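# Rehook the desk lamp's spring so its arm stays up

## Task

Put the desk lamp's detached spring back on its hook so that the lamp arm holds itself up with no help from the robot.

## Robot and tools

Robot: two arms, left_arm and right_arm, each ending in a parallel gripper. The fingers point along the gripper's +z axis and close along its y axis. end_effector_position is the point between the finger pads, just under 1 cm behind the tips.

Frames. Scene frame: origin at table-top height, halfway between the two nominal bases. +z is up, +x points out over the table, and left_arm is on the +y side. Image left and right do not match arm names. Calibrated bases: left_arm at (+0.029, +0.339, +0.047) m, quat_wxyz (+1.000, 0, 0, +0.019). right_arm at (-0.028, -0.289, +0.030) m, quat_wxyz (+1.000, 0, 0, -0.008). Up is +z in both base frames. Each arm reports its hand pose, velocities, targets and wrist-camera pose in its own base frame. Fixed cameras and the table use the scene frame. Motion offsets are measured along the axes of that arm's current Hand target. Reported positions and orientations can be off by a few cm, more at long reach.

Row layout, shared by execute_actions and move: one flat list of 14 numbers for both arms. The first 7 are left_arm: dx, dy, dz, rx, ry, rz, opening. The next 7 are the same for right_arm. Every value is in [-1, 1]. The six pose numbers are an offset from that arm's Hand target as it stood when the action or move began, not an absolute pose. 1.0 means 0.6 m of travel or 180 degrees of turn. rx, ry, rz together form one rotation vector. Opening is absolute: +1 fully open (about 87 mm between pads), +0.5 about 69 mm, 0 about 43 mm, -0.5 about 18 mm, -1 closed. Sending 0 for an arm's six pose numbers re-requests its Hand target. A 0 in the opening slot is a real command (43 mm), so to leave a gripper alone, resend its current command.

execute_actions(actions, cameras): actions is a list of actions. Each action is a table of up to 15 rows, and each row runs for one 1/30 s step. A short table holds its last row until 15 steps are done. Every row counts from the start pose of that action, so repeating the same offset in a later action moves the arm further. An empty list just returns state and images. cameras selects which images come back: omit it, null or ["all"] for all; [] for none. Any unknown name makes the call invalid.

move(target, speed, blend, opening_speed, blocking, cameras): drives straight paths toward target. target is one 14-number row, or a list of up to 15 rows. Each row is an offset from the same starting Hand targets, not from the previous row. speed is the top path speed in m/s, 0.002 to 2.9, default 0.25; turning is capped at twice that in rad/s. You can give one speed or one per target. blend is a corner-rounding radius in m, one value or one per target. opening_speed is the finger rate per second on the -1 to +1 scale, at least 0.2. With blocking=false the result comes back after about 0.5 s while the move keeps running. Paths last at least 0.5 s and at most 10 s. They do not avoid obstacles or the other arm, and grippers lag or overshoot, more when moving fast or with the arm nearly straight. Keep paths away from an arm's own base; swinging past it can flip the shoulder posture. The result adds a move: line. done means at rest within 10 mm and 2 degrees. Other endings are off_target, moving, held and fault. limits=paced means the pose was clipped; limits=held means steps were withheld.

wait(seconds 0 to 10, cameras): lets time pass while the last commands hold. stop(cameras): brakes a running move and needs room to do so. zoom_image(camera, region [x0,y0,x1,y1] in pixels, at most 504x504): enlarges part of the latest image from cam_head_left, cam_head_right, cam_left_wrist or cam_right_wrist. All four images are 672x504. finished_scene(scene): ends the current scene (1 or 2) and cannot be undone. The goal must still hold once the robot lets go.

Reading results. Hand target is the last commanded pose after clipping, and the next offsets count from it. The gripper often rests short of it. If it does, send the remaining distance as an offset. grip_measured uses the same scale as opening and can be off by about 1 mm. To grip, command about 0.04 below the reading taken at first contact; a smaller margin grips more gently. Each pad pushes with up to about 20 N. Joint positions give the gripper on a 0 (closed) to 1 (open) scale. Joint torques include the arm's own weight. Joints 1 to 3 wrap around at ±28 N m. Within noise on Joint velocities means the arm is still. Each step, the commanded orientation is clipped to within 40 degrees of the measured one. Small commands may be lost, and friction may leave the hand low or tilted, so check pose and tilt after every move. An arm that runs into something keeps pushing until you command its target back past the gripper.

Things to avoid: letting anything fall off the table, dropping or releasing parts that are still moving, fast or hard contact, and strong pushes. Avoid any contact between the two arms, and never close one gripper on the other's fingers; the clearance check does not stop grippers from colliding. Motors heat up when holding loads, reaching far or pushing against something. MOTOR HOT appears at 75 °C. At 90 °C the arm folds and stays idle. At 100 °C it goes limp. Simulated time keeps running while you think.

Each tool is called after "Emit:" in YAML: its name, and indented under it one key for each argument.

## Session

Emit:
execute_actions:
  actions: []

Scene clock: 0.00 s.
left_arm: end_effector_position=(+0.3936, -0.0065, +0.0594) grip_measured=+1.000 end_effector_quat_wxyz=(+0.565, -0.007, +0.825, -0.015) | right_arm: end_effector_position=(+0.3537, -0.0355, +0.0113) grip_measured=+0.981 end_effector_quat_wxyz=(+0.486, +0.076, +0.870, -0.039)
Joint positions: left_arm=[-0.009 1.529 0.441 0.719 0.009 -0.031 1] | right_arm=[-0.064 1.537 0.384 0.6 0.088 0.061 0.99]
Joint velocities: within noise
Joint torques (N m): no reading
Motor temperatures (°C): left_arm=[31 46 45 41 27 27 27] | right_arm=[32 38 39 44 26 25 30]
Heat: left arm: 46 °C; right arm: 44 °C.
Hand target: left_arm +0.3990, -0.0065, +0.0698; +0.578, -0.006, +0.816, -0.015 | right_arm +0.3585, -0.0358, +0.0178; +0.496, +0.076, +0.864, -0.039
Tool commands: left_gripper/opening=+1.0 right_gripper/opening=+1.0

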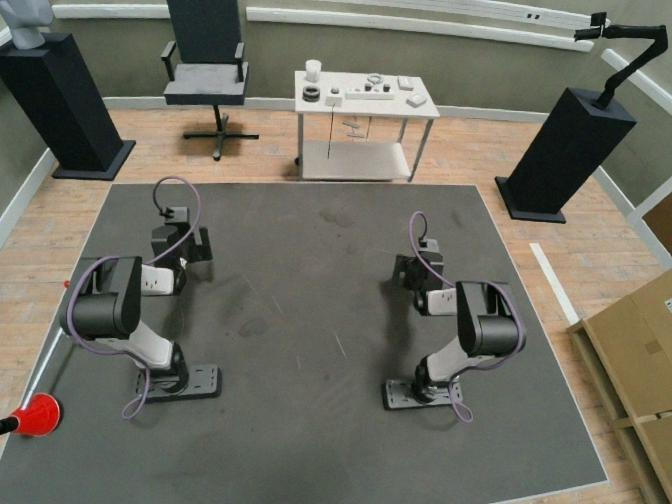

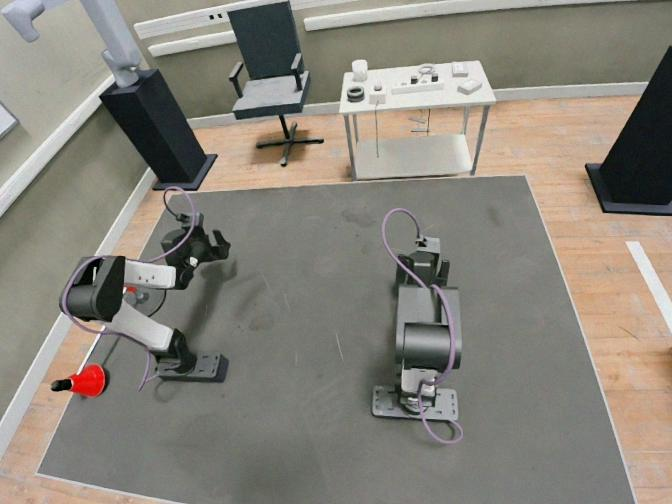

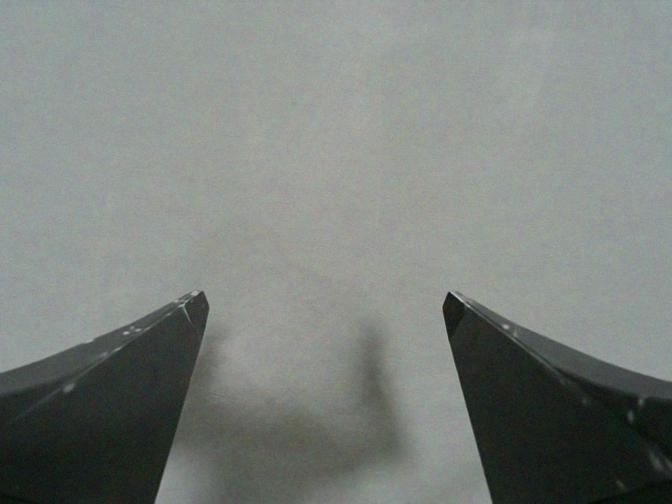

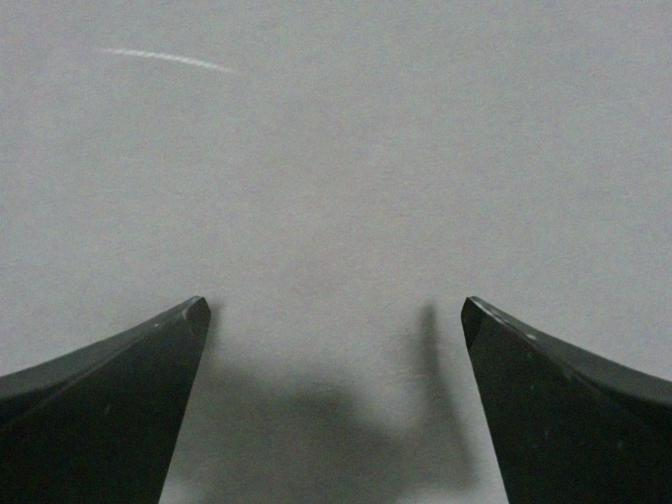

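Emit:
zoom_image:
  camera: "cam_head_left"
  region: [0, 250, 180, 450]

Emit:
zoom_image:
  camera: "cam_head_right"
  region: [40, 180, 240, 410]

Scaled by 2.520 from the camera's image (finer frame: 960x720).

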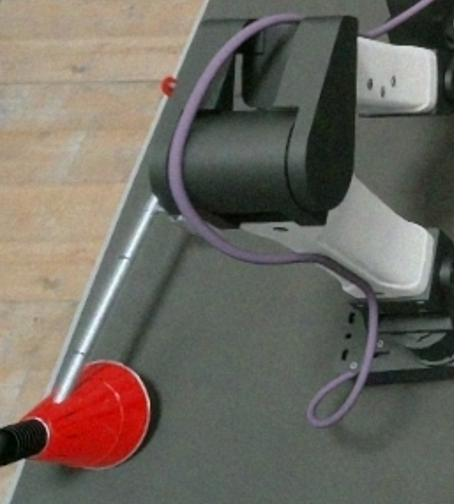

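Scaled by 2.191 from the camera's image (finer frame: 960x720).

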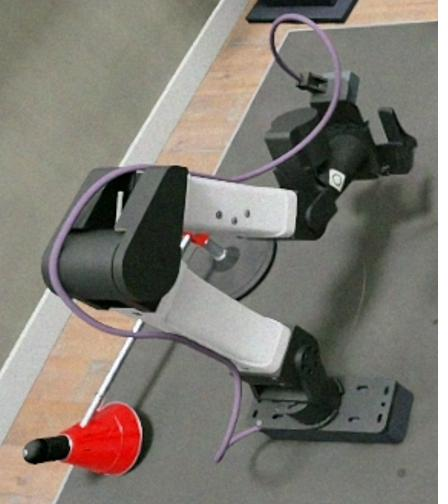

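Emit:
move:
  target: [-0.125,-0.5,-0.397,0.314,0,0.111,-1,0,0,0,0,0,0,1]
  cameras: ["cam_head_left","cam_head_right"]

Emit:
zoom_image:
  camera: "cam_head_left"
  region: [0, 200, 220, 450]

Emit:
zoom_image:
  camera: "cam_head_right"
  region: [40, 200, 240, 410]

Scene clock: 13.43 s.
left_arm: end_effector_position=(+0.1955, -0.2948, +0.2149) grip_measured=-0.966 end_effector_quat_wxyz=(+0.494, +0.400, +0.713, -0.297) | right_arm: end_effector_position=(+0.3537, -0.0355, +0.0113) grip_measured=+0.981 end_effector_quat_wxyz=(+0.486, +0.076, +0.870, -0.039)
Joint positions: left_arm=[-0.929 1.017 0.777 -0.104 0.115 0.011 0.017] | right_arm=[-0.064 1.537 0.384 0.6 0.088 0.061 0.99]
Joint torques (N m): left_arm=[-0.53 -1.98 8.64 2.01 0.01 0.01] | right_arm=[-0.23 -5.93 6.76 1.63 0.06 -0.05]
Heat: left arm: 46 °C; right arm: 46 °C.
Hand target: left_arm +0.1969, -0.3001, +0.2289; +0.507, +0.403, +0.700, -0.301 | right_arm +0.3585, -0.0358, +0.0178; +0.496, +0.076, +0.864, -0.039
Off the commanded pose: left_arm 0.015 m, 2 deg | right_arm 0.008 m, 1 deg.
move: off_target (left_arm)

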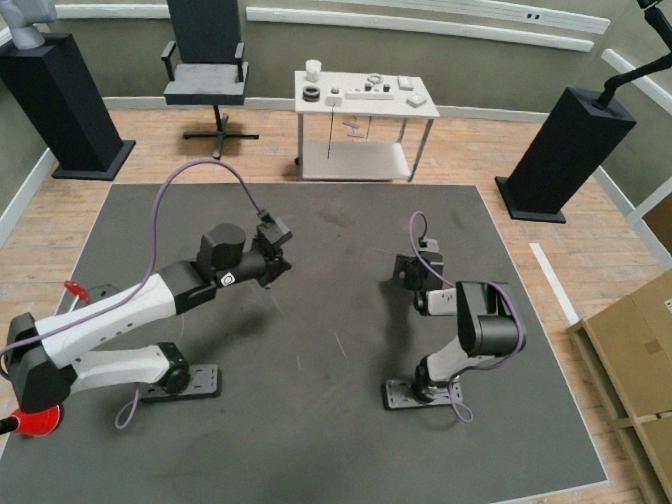

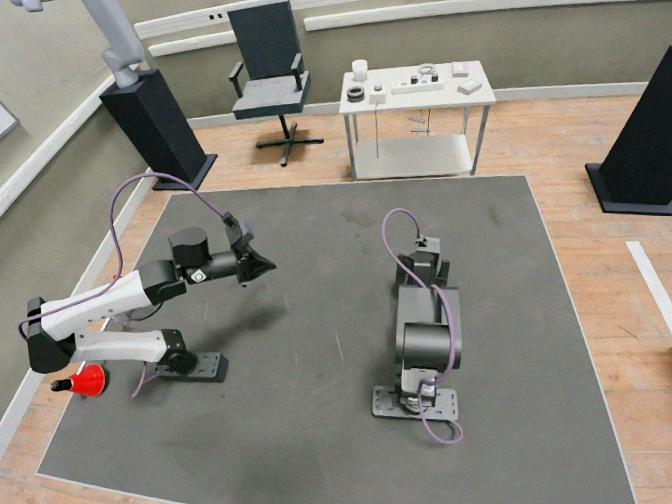

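Scaled by 2.016 from the camera's image (finer frame: 960x720).

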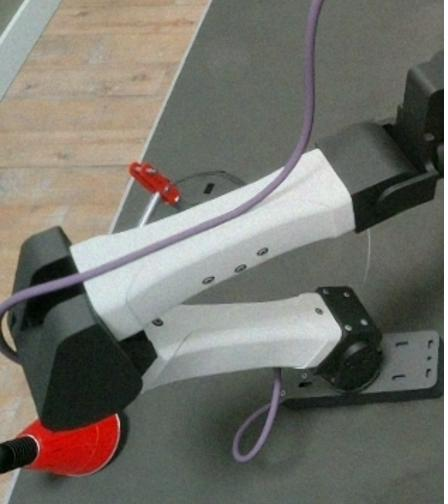

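Scaled by 2.400 from the camera's image (finer frame: 960x720).

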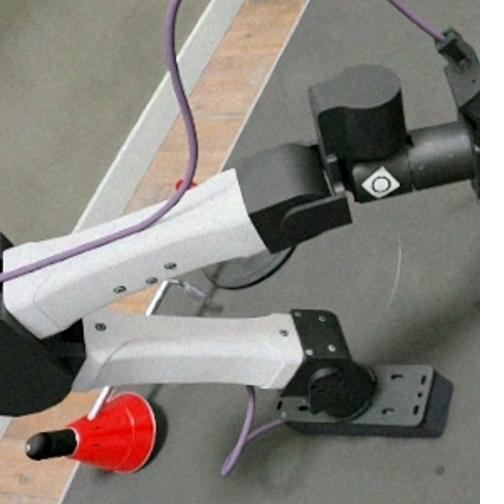

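Emit:
move:
  target: [-0.01,0.476,0.18,-0.175,-0.002,-0.056,-1,0,0,0,0,0,0,1]
  cameras: ["cam_head_left","cam_head_right"]

Emit:
zoom_image:
  camera: "cam_head_left"
  region: [0, 230, 220, 450]

Emit:
zoom_image:
  camera: "cam_head_right"
  region: [40, 200, 240, 410]

Scene clock: 21.70 s.
left_arm: end_effector_position=(+0.4858, -0.2482, +0.1802) grip_measured=-0.966 end_effector_quat_wxyz=(+0.549, +0.197, +0.800, -0.142) | right_arm: end_effector_position=(+0.3537, -0.0355, +0.0113) grip_measured=+0.981 end_effector_quat_wxyz=(+0.486, +0.076, +0.870, -0.039)
Joint positions: left_arm=[-0.462 1.811 1.324 0.122 0.03 0 0.017] | right_arm=[-0.064 1.537 0.384 0.6 0.088 0.061 0.99]
Joint torques (N m): left_arm=[0.36 -7.45 8.64 2.22 -0.09 -0.17] | right_arm=[-0.23 -5.93 6.76 1.63 0.05 -0.05]
Heat: left arm: 49 °C; right arm: 46 °C.
Hand target: left_arm +0.4965, -0.2501, +0.1977; +0.571, +0.187, +0.786, -0.144 | right_arm +0.3585, -0.0358, +0.0178; +0.496, +0.076, +0.864, -0.039
Off the commanded pose: left_arm 0.021 m, 3 deg | right_arm 0.008 m, 1 deg.
move: off_target (left_arm)

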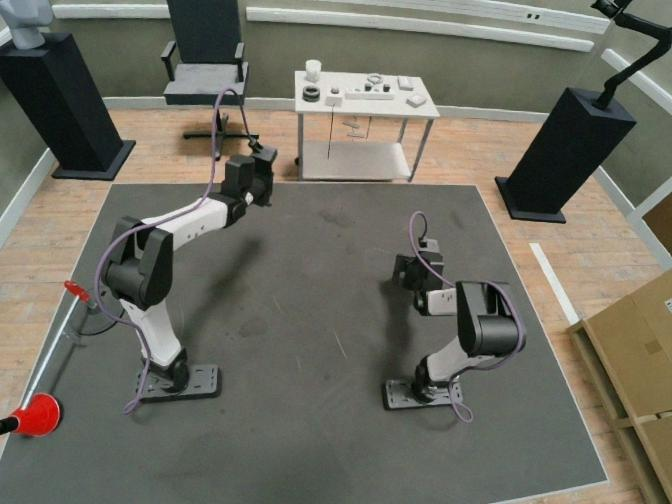

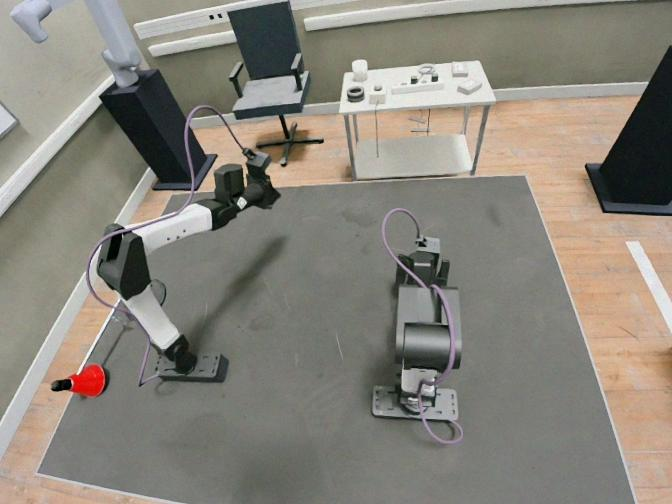

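Scaled by 2.291 from the camera's image (finer frame: 960x720).

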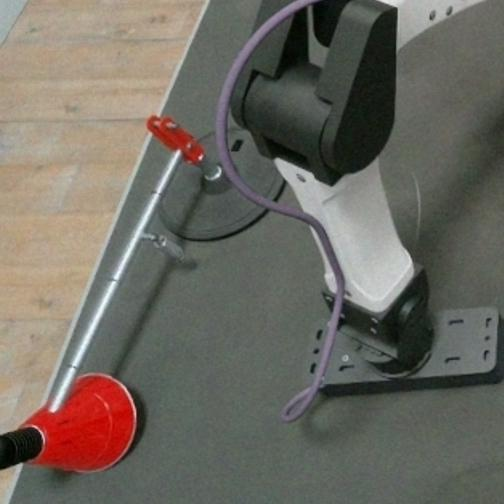

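Scaled by 2.400 from the camera's image (finer frame: 960x720).

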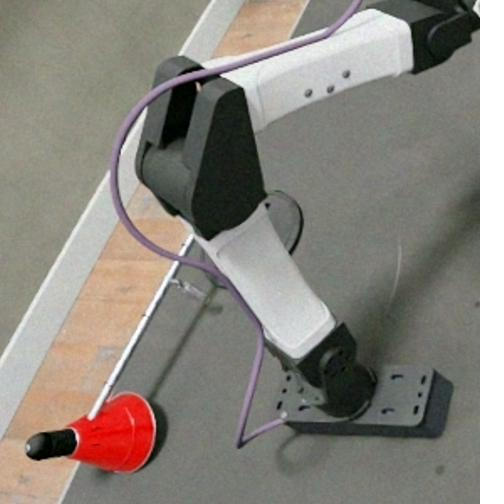

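Emit:
zoom_image:
  camera: "cam_head_left"
  region: [40, 265, 140, 345]

Emit:
zoom_image:
  camera: "cam_head_right"
  region: [80, 280, 180, 360]

Scaled by 5.040 from the camera's image (finer frame: 960x720).

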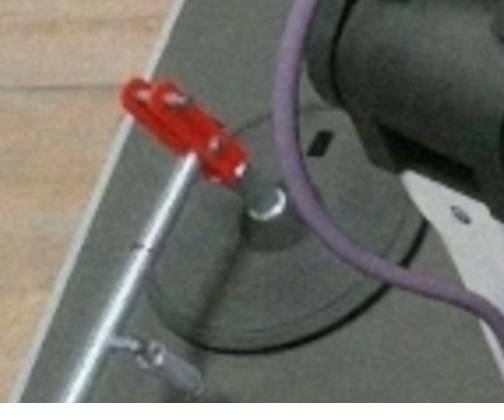

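Scaled by 5.040 from the camera's image (finer frame: 960x720).

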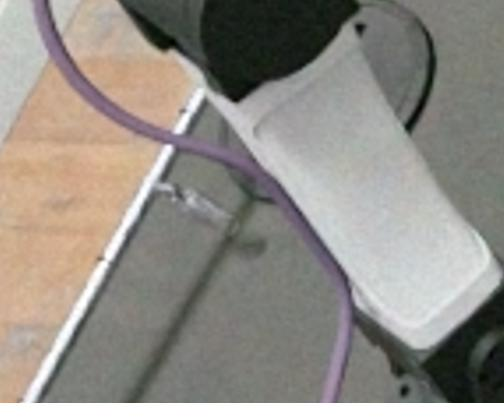

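Emit:
move:
  target: [-0.098,0.063,-0.557,-0.106,0,-0.034,-1,0,0,0,0,0,0,1]
  cameras: ["cam_head_left","cam_head_right","cam_left_wrist"]

Scene clock: 41.07 s.
left_arm: end_effector_position=(+0.2482, -0.0764, +0.3490) grip_measured=-0.966 end_effector_quat_wxyz=(+0.579, +0.054, +0.812, -0.038) | right_arm: end_effector_position=(+0.3537, -0.0355, +0.0113) grip_measured=+0.981 end_effector_quat_wxyz=(+0.486, +0.076, +0.870, -0.039)
Joint positions: left_arm=[-0.525 0.855 1.295 -0.797 -0.371 -0.134 0.017] | right_arm=[-0.064 1.537 0.384 0.6 0.088 0.061 0.99]
Joint torques (N m): left_arm=[-0.68 0.02 6.5 1.9 -0.17 -0.18] | right_arm=[-0.23 -5.93 6.75 1.63 0.05 -0.04]
Motor temperatures (°C): left_arm=[30 46 49 46 27 26 27] | right_arm=[32 39 40 46 25 24 29]
Heat: left arm: 49 °C; right arm: 46 °C.
Hand target: left_arm +0.2481, -0.0772, +0.3557; +0.586, +0.048, +0.808, -0.042 | right_arm +0.3585, -0.0358, +0.0178; +0.496, +0.076, +0.864, -0.039
Off the commanded pose: left_arm 0.007 m, 1 deg | right_arm 0.008 m, 1 deg.
move: done

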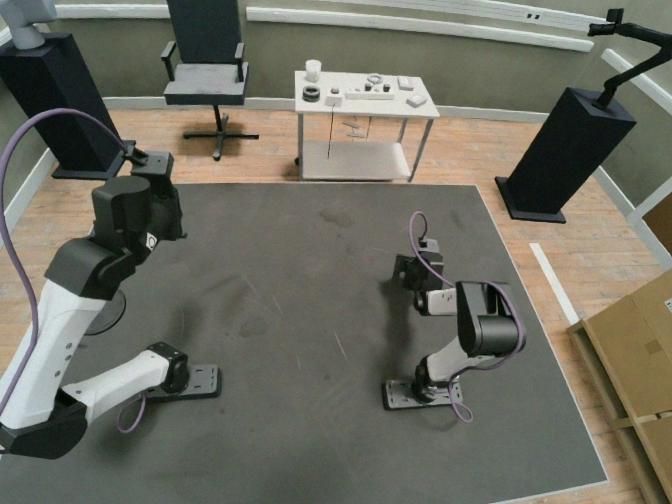

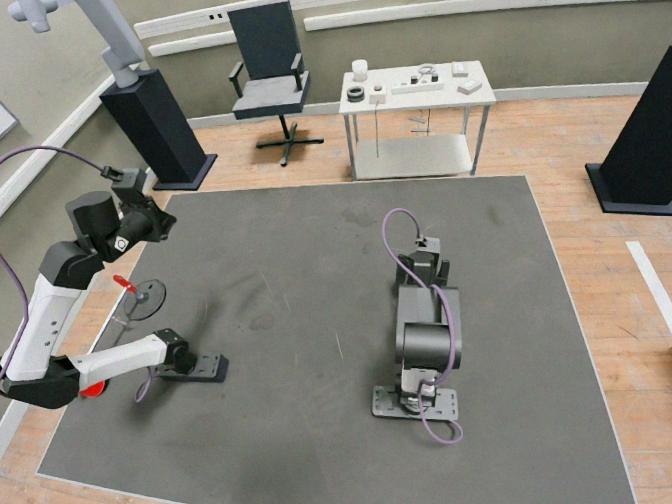

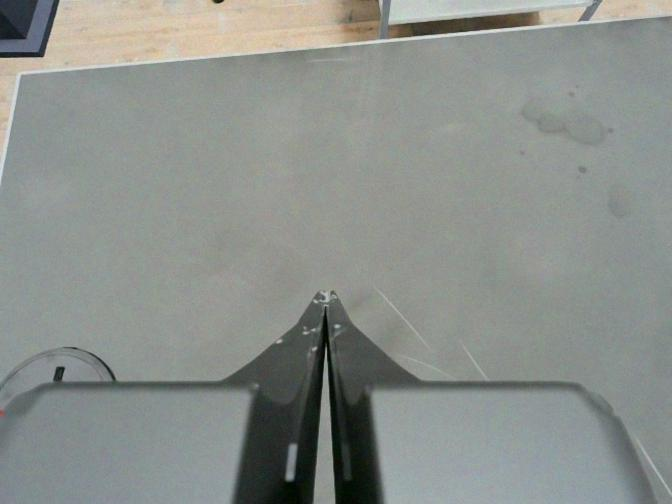

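Emit:
move:
  target: [-0.023,0.211,-0.173,-0.264,0,-0.086,-1,0,0,0,0,0,0,1]

Scene clock: 48.43 s.
left_arm: end_effector_position=(+0.1728, +0.0604, +0.3957) grip_measured=-0.966 end_effector_quat_wxyz=(+0.552, -0.272, +0.766, +0.186) | right_arm: end_effector_position=(+0.3537, -0.0355, +0.0113) grip_measured=+0.981 end_effector_quat_wxyz=(+0.486, +0.076, +0.870, -0.039)
Joint positions: left_arm=[-0.57 0.983 1.738 -1.558 -1.107 -0.764 0.017] | right_arm=[-0.064 1.537 0.384 0.6 0.088 0.061 0.99]
Joint torques (N m): left_arm=[0.84 0.7 4.97 1.29 -0.32 -0.17] | right_arm=[-0.24 -5.96 6.76 1.63 0.05 -0.05]
Heat: left arm: 49 °C; right arm: 46 °C.
Hand target: left_arm +0.1705, +0.0609, +0.3997; +0.545, -0.298, +0.755, +0.210 | right_arm +0.3585, -0.0358, +0.0178; +0.496, +0.076, +0.864, -0.039
Off the commanded pose: left_arm 0.005 m, 4 deg | right_arm 0.008 m, 1 deg.
joint sent to its limit (left arm) — joint 4 (wrist pitch), lower limit. The joint targets are off in orientation, not in position.
move: off_target (left_arm)

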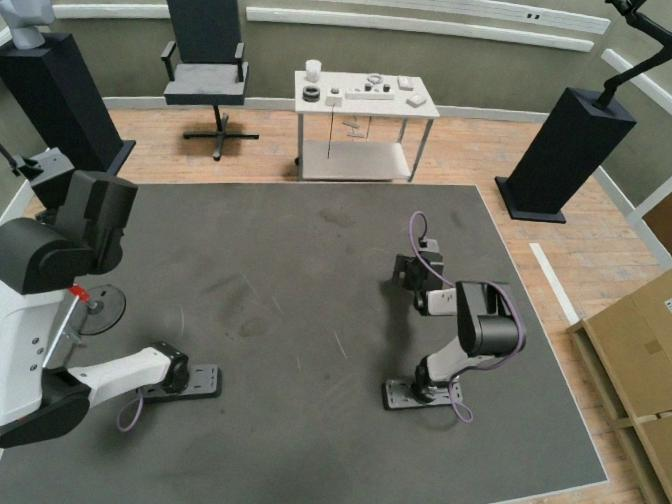

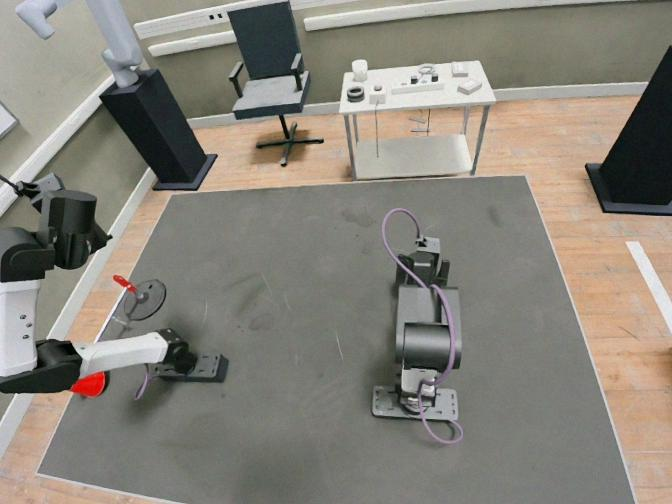

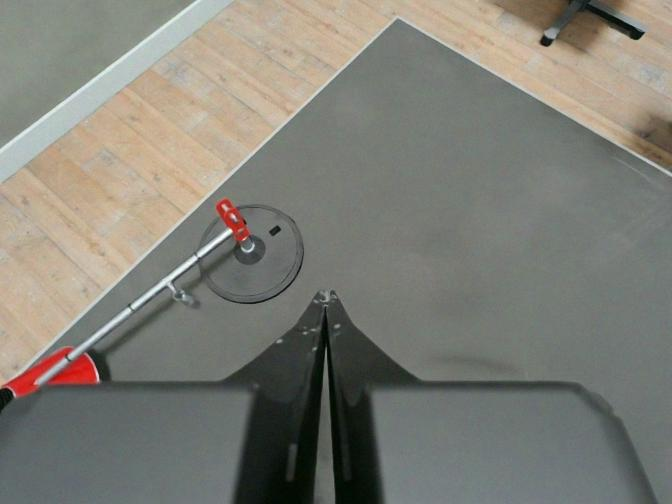

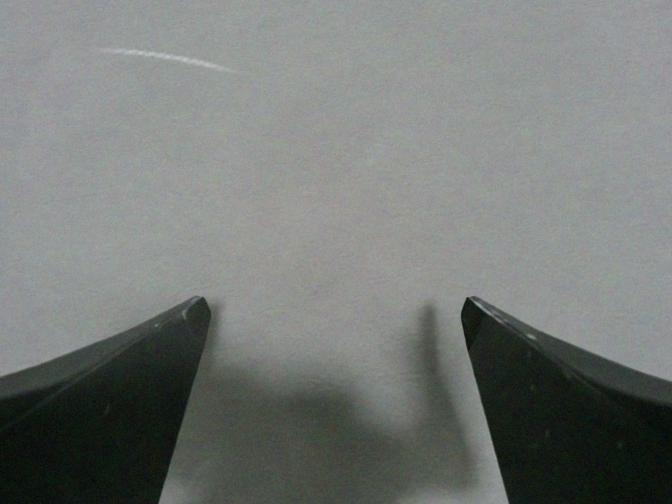

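Emit:
zoom_image:
  camera: "cam_left_wrist"
  region: [140, 180, 320, 320]

Emit:
zoom_image:
  camera: "cam_left_wrist"
  region: [0, 180, 240, 400]

Scaled by 2.800 from the camera's image (finer frame: 960x720).

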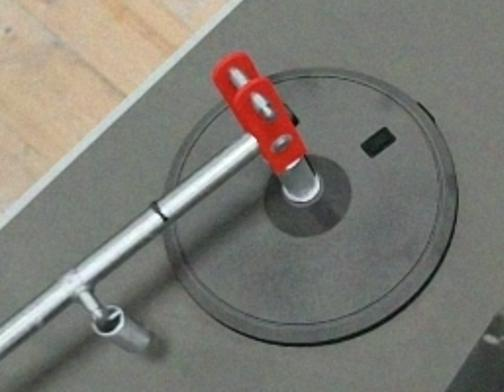

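Scaled by 2.100 from the camera's image (finer frame: 960x720).

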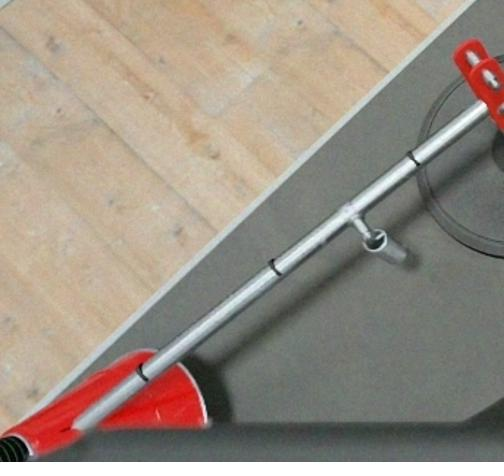

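Emit:
move:
  target: [0.152,0.253,0.177,0.167,0.299,0.182,-1,0,0,0,0,0,0,1]
  speed: 0.2

Scene clock: 87.37 s.
left_arm: end_effector_position=(+0.1231, +0.2196, +0.2781) grip_measured=-0.966 end_effector_quat_wxyz=(+0.187, -0.016, +0.975, +0.116) | right_arm: end_effector_position=(+0.3537, -0.0355, +0.0113) grip_measured=+0.981 end_effector_quat_wxyz=(+0.486, +0.076, +0.870, -0.039)
Joint positions: left_arm=[1.066 1.381 1.765 -1.558 0.205 0.993 0.017] | right_arm=[-0.064 1.537 0.384 0.6 0.088 0.061 0.99]
Joint torques (N m): left_arm=[0.32 -3.07 4.74 0.99 0.07 0] | right_arm=[-0.25 -5.91 6.74 1.63 0.05 -0.04]
Motor temperatures (°C): left_arm=[30 42 46 40 27 26 27] | right_arm=[32 39 41 44 25 24 28]
Heat: left arm: 46 °C; right arm: 44 °C.
Hand target: left_arm +0.1207, +0.2203, +0.2783; +0.130, +0.000, +0.991, +0.001 | right_arm +0.3585, -0.0358, +0.0178; +0.496, +0.076, +0.864, -0.039
Off the commanded pose: left_arm 0.003 m, 15 deg | right_arm 0.008 m, 1 deg.
joint sent to its limit (left arm) — joint 4 (wrist pitch), lower limit. The joint targets are off in orientation, not in position.
move: off_target (left_arm)

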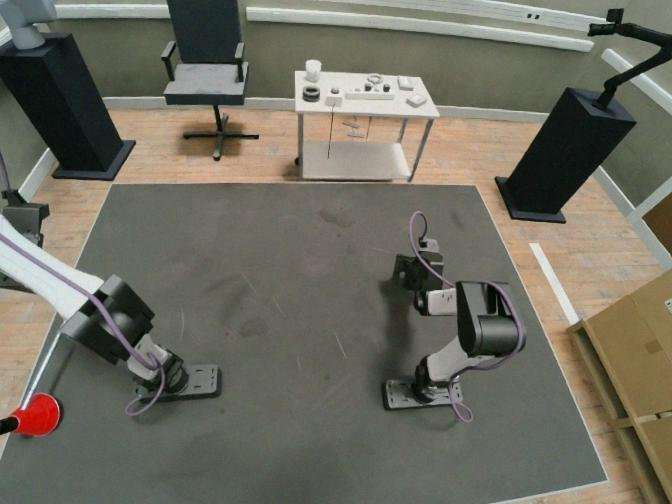

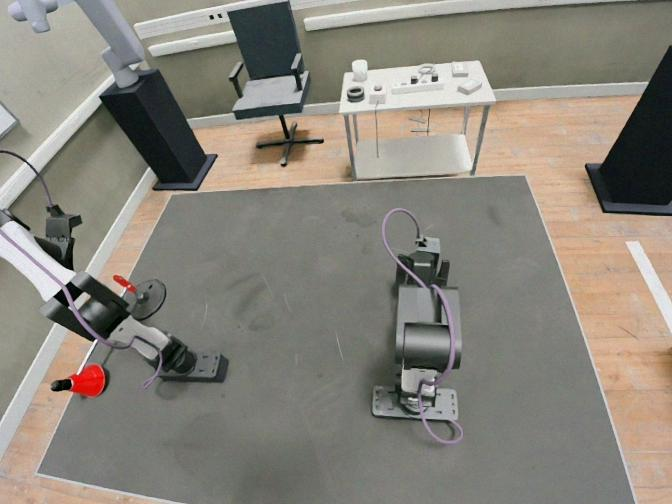

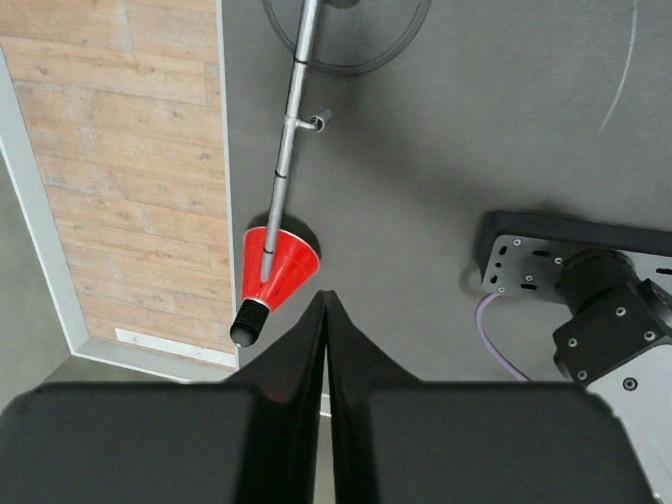

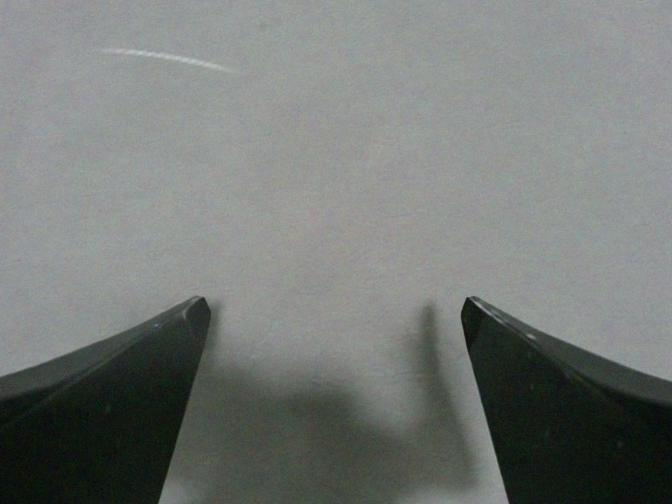

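Emit:
move:
  target: [0.197,0.142,0.223,0.014,0,0.054,0.6,0,0,0,0,0,0,1]
  speed: 0.15
  cameras: ["cam_head_left","cam_head_right","cam_left_wrist"]

Scene clock: 105.33 s.
left_arm: end_effector_position=(+0.0424, +0.3003, +0.1180) grip_measured=+0.600 end_effector_quat_wxyz=(+0.130, +0.082, +0.988, -0.020) | right_arm: end_effector_position=(+0.3537, -0.0355, +0.0113) grip_measured=+0.981 end_effector_quat_wxyz=(+0.486, +0.076, +0.870, -0.039)
Joint positions: left_arm=[1.448 1.712 1.461 -1.351 0.261 1.617 0.8] | right_arm=[-0.064 1.537 0.384 0.6 0.088 0.061 0.99]
Joint torques (N m): left_arm=[0.66 -6 5.33 0.4 0.15 0.04] | right_arm=[-0.23 -5.91 6.76 1.63 0.05 -0.05]
Heat: left arm: 46 °C; right arm: 44 °C.
Hand target: left_arm +0.0410, +0.3060, +0.1188; +0.130, +0.087, +0.988, -0.010 | right_arm +0.3585, -0.0358, +0.0178; +0.496, +0.076, +0.864, -0.039
Off the commanded pose: left_arm 0.006 m, 1 deg | right_arm 0.008 m, 1 deg.
move: done

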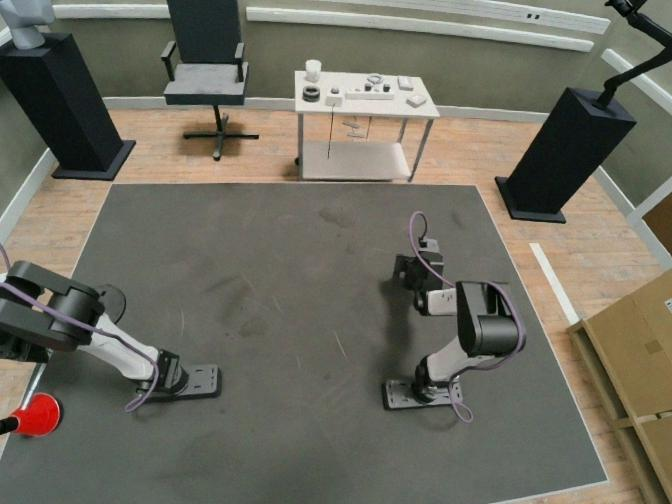

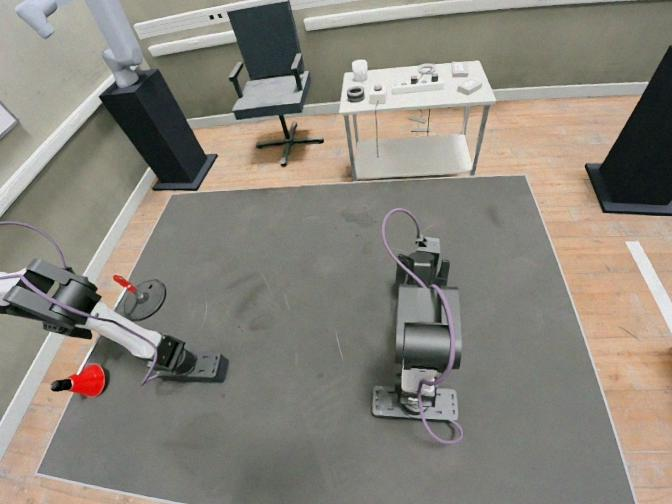

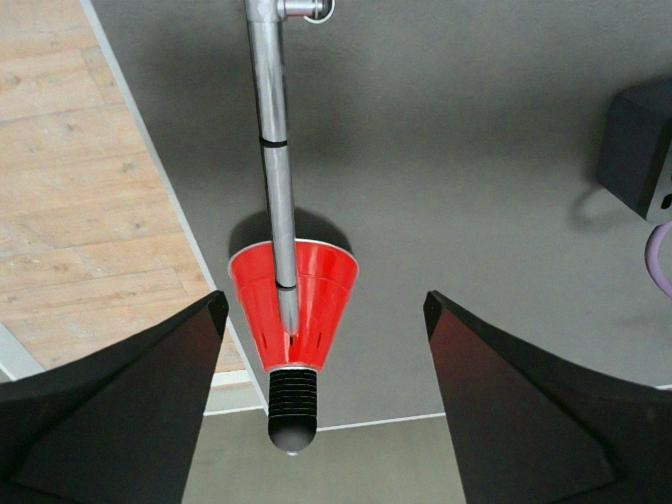

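Emit:
move:
  target: [0.033,0.05,0.12,0,0,0,0.6,0,0,0,0,0,0,1]
  speed: 0.1
  cameras: ["cam_left_wrist","cam_head_left"]

Scene clock: 114.43 s.
left_arm: end_effector_position=(+0.0462, +0.3309, +0.0449) grip_measured=+0.600 end_effector_quat_wxyz=(+0.130, +0.083, +0.988, -0.018) | right_arm: end_effector_position=(+0.3537, -0.0355, +0.0113) grip_measured=+0.981 end_effector_quat_wxyz=(+0.486, +0.076, +0.870, -0.039)
Joint positions: left_arm=[1.448 1.861 1.351 -1.087 0.261 1.618 0.8] | right_arm=[-0.064 1.537 0.384 0.6 0.088 0.061 0.99]
Joint torques (N m): left_arm=[0.36 -6.68 5.01 0.43 0.16 0] | right_arm=[-0.24 -5.93 6.76 1.63 0.05 -0.04]
Heat: left arm: 47 °C; right arm: 43 °C.
Hand target: left_arm +0.0457, +0.3359, +0.0442; +0.130, +0.087, +0.988, -0.010 | right_arm +0.3585, -0.0358, +0.0178; +0.496, +0.076, +0.864, -0.039
Off the commanded pose: left_arm 0.005 m, 1 deg | right_arm 0.008 m, 1 deg.
move: done
Images, in order (width x height): cam_head_left 672x504, cam_left_wrist 672x504.

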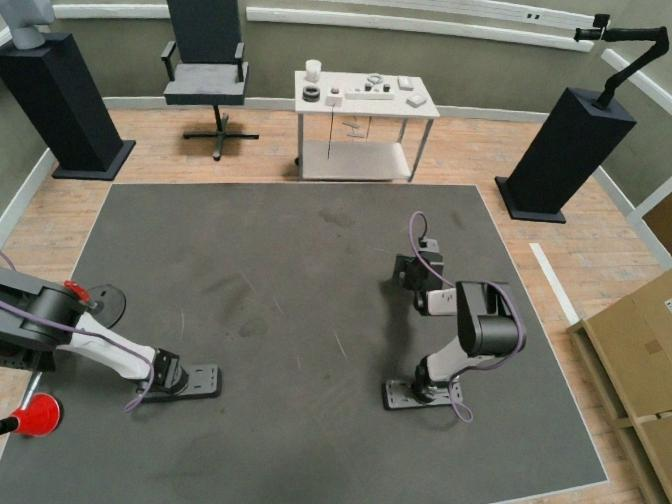

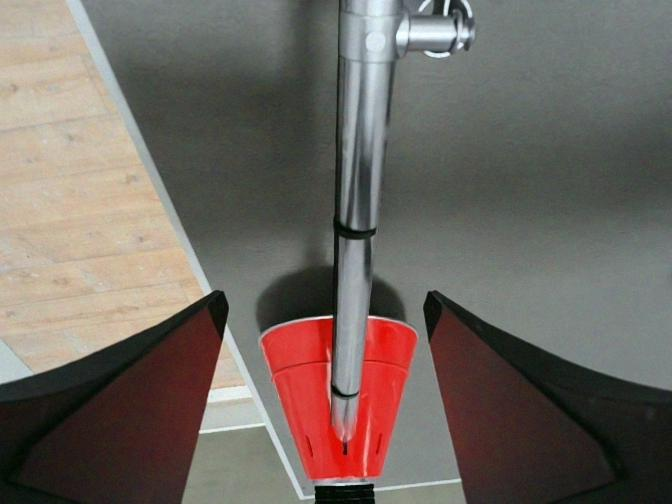

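Emit:
move:
  target: [0.0135,-0.013,0.056,0,0,0,0.5,0,0,0,0,0,0,1]
  speed: 0.08
  cameras: ["cam_left_wrist","cam_head_left"]

Scene clock: 119.80 s.
left_arm: end_effector_position=(+0.0453, +0.3235, +0.0108) grip_measured=+0.500 end_effector_quat_wxyz=(+0.130, +0.083, +0.988, -0.017) | right_arm: end_effector_position=(+0.3537, -0.0355, +0.0113) grip_measured=+0.981 end_effector_quat_wxyz=(+0.486, +0.076, +0.870, -0.039)
Joint positions: left_arm=[1.448 1.876 1.228 -0.947 0.261 1.618 0.75] | right_arm=[-0.064 1.537 0.384 0.6 0.088 0.061 0.99]
Joint torques (N m): left_arm=[0.24 -6.49 4.79 0.42 0.15 -0.02] | right_arm=[-0.24 -5.93 6.76 1.63 0.05 -0.05]
Heat: left arm: 46 °C; right arm: 43 °C.
Hand target: left_arm +0.0452, +0.3281, +0.0096; +0.130, +0.087, +0.988, -0.010 | right_arm +0.3585, -0.0358, +0.0178; +0.496, +0.076, +0.864, -0.039
Off the commanded pose: left_arm 0.005 m, 1 deg | right_arm 0.008 m, 1 deg.
move: done
Images, in order (width x height): cam_head_left 672x504, cam_left_wrist 672x504.

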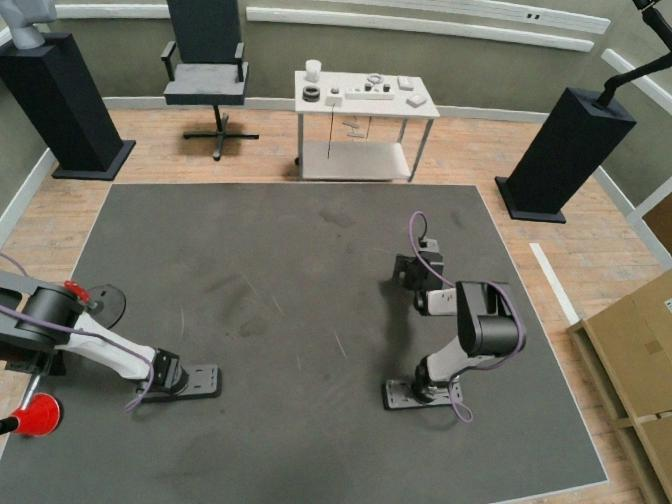

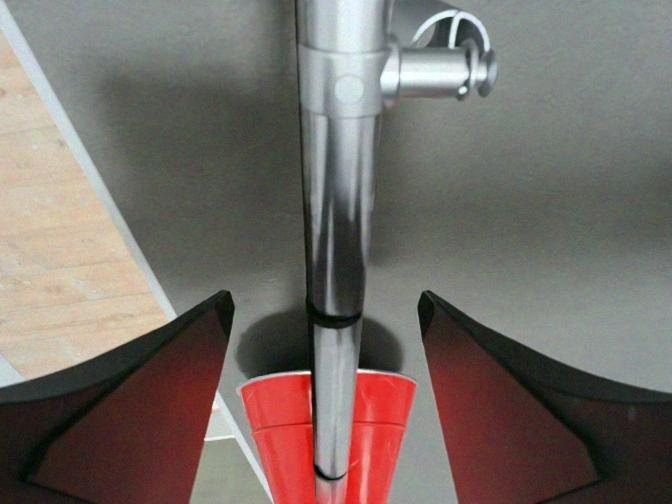

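Emit:
move:
  target:
    - [0.0075,0.008,0.03,0,0,0,0.5,0,0,0,0,0,0,1]
    - [0.0075,0.008,0.03,0,0,0,-0.8,0,0,0,0,0,0,1]
  speed: 0.08
  opening_speed: 0.8
  cameras: ["cam_left_wrist","cam_head_left"]

Scene clock: 125.57 s.
left_arm: end_effector_position=(+0.0444, +0.3199, -0.0079) grip_measured=-0.736 end_effector_quat_wxyz=(+0.128, +0.083, +0.988, -0.033) | right_arm: end_effector_position=(+0.3537, -0.0355, +0.0113) grip_measured=+0.981 end_effector_quat_wxyz=(+0.486, +0.076, +0.870, -0.039)
Joint positions: left_arm=[1.448 1.922 1.208 -0.913 0.259 1.622 0.132] | right_arm=[-0.064 1.537 0.384 0.6 0.088 0.061 0.99]
Joint torques (N m): left_arm=[0.1 -6.68 4.9 0.66 0.17 -0.07] | right_arm=[-0.25 -5.96 6.76 1.64 0.05 -0.04]
Motor temperatures (°C): left_arm=[30 43 46 35 27 26 27] | right_arm=[31 39 41 43 24 24 28]
Heat: left arm: 46 °C; right arm: 43 °C.
Hand target: left_arm +0.0463, +0.3330, -0.0089; +0.130, +0.087, +0.988, -0.010 | right_arm +0.3585, -0.0358, +0.0178; +0.496, +0.076, +0.864, -0.039
Off the commanded pose: left_arm 0.013 m, 3 deg | right_arm 0.008 m, 1 deg.
move: off_target (left_arm)
Images, in order (width x height): cam_head_left 672x504, cam_left_wrist 672x504.

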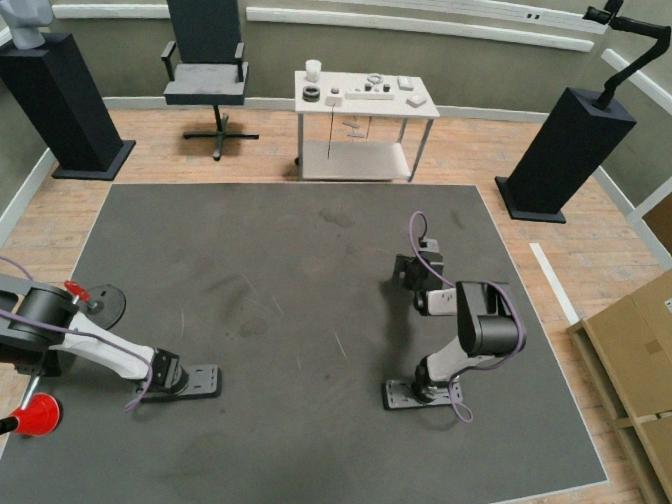

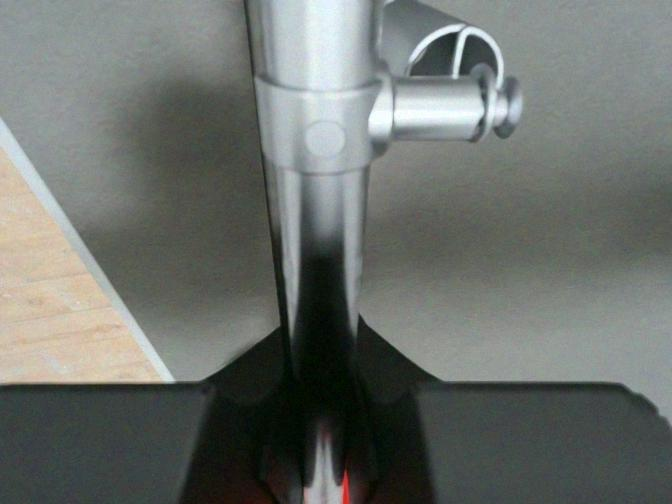

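Emit:
move:
  target: [-0.177,-0.045,0.027,0.0273,0,0.102,-0.8,0,0,0,0,0,0,1]
  speed: 0.08

Scene clock: 139.03 s.
left_arm: end_effector_position=(+0.1280, +0.3005, -0.0071) grip_measured=-0.736 end_effector_quat_wxyz=(+0.098, +0.208, +0.973, -0.024) | right_arm: end_effector_position=(+0.3537, -0.0355, +0.0113) grip_measured=+0.981 end_effector_quat_wxyz=(+0.486, +0.076, +0.870, -0.039)
Joint positions: left_arm=[1.151 1.896 1.176 -0.856 0.202 1.573 0.132] | right_arm=[-0.064 1.537 0.384 0.6 0.088 0.061 0.99]
Joint torques (N m): left_arm=[-3.11 -9.48 4.3 -0.04 0.67 0.4] | right_arm=[-0.25 -5.91 6.75 1.63 0.05 -0.04]
Heat: left arm: 46 °C; right arm: 43 °C.
Hand target: left_arm +0.1467, +0.2876, +0.0027; +0.125, +0.249, +0.960, -0.031 | right_arm +0.3585, -0.0358, +0.0178; +0.496, +0.076, +0.864, -0.039
Off the commanded pose: left_arm 0.025 m, 6 deg | right_arm 0.008 m, 1 deg.
move: off_target (left_arm)

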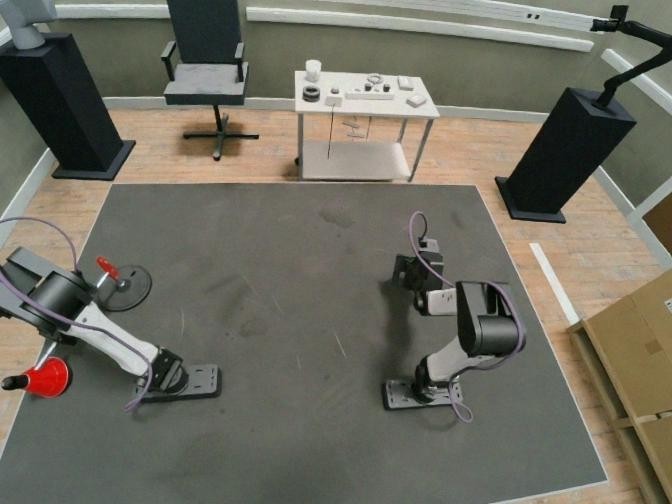

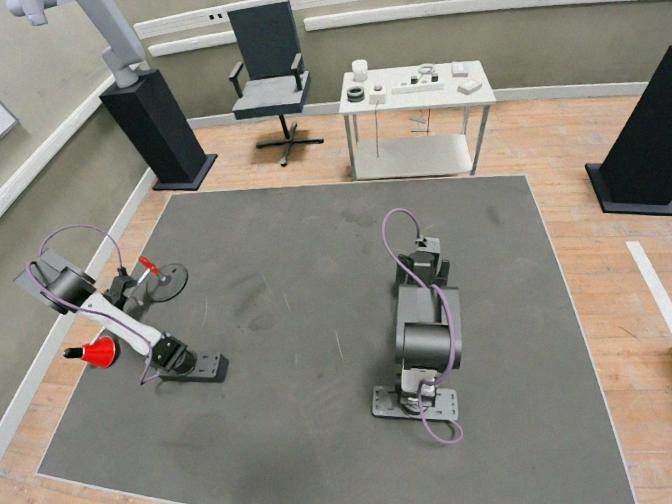

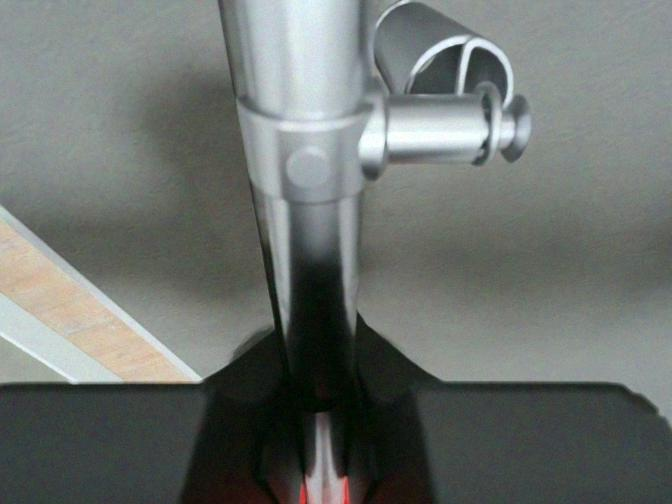

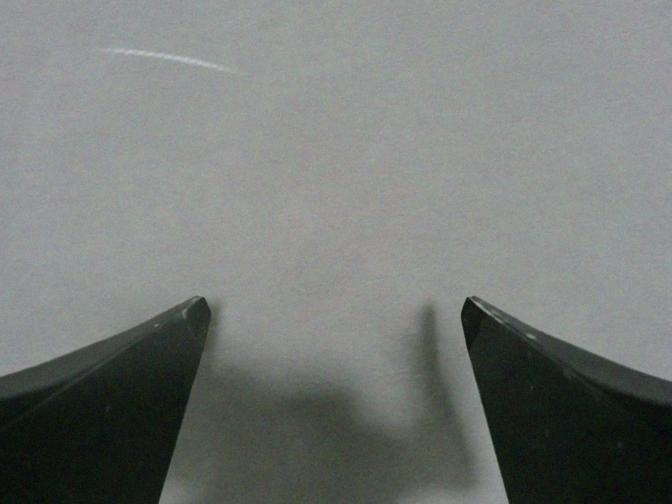

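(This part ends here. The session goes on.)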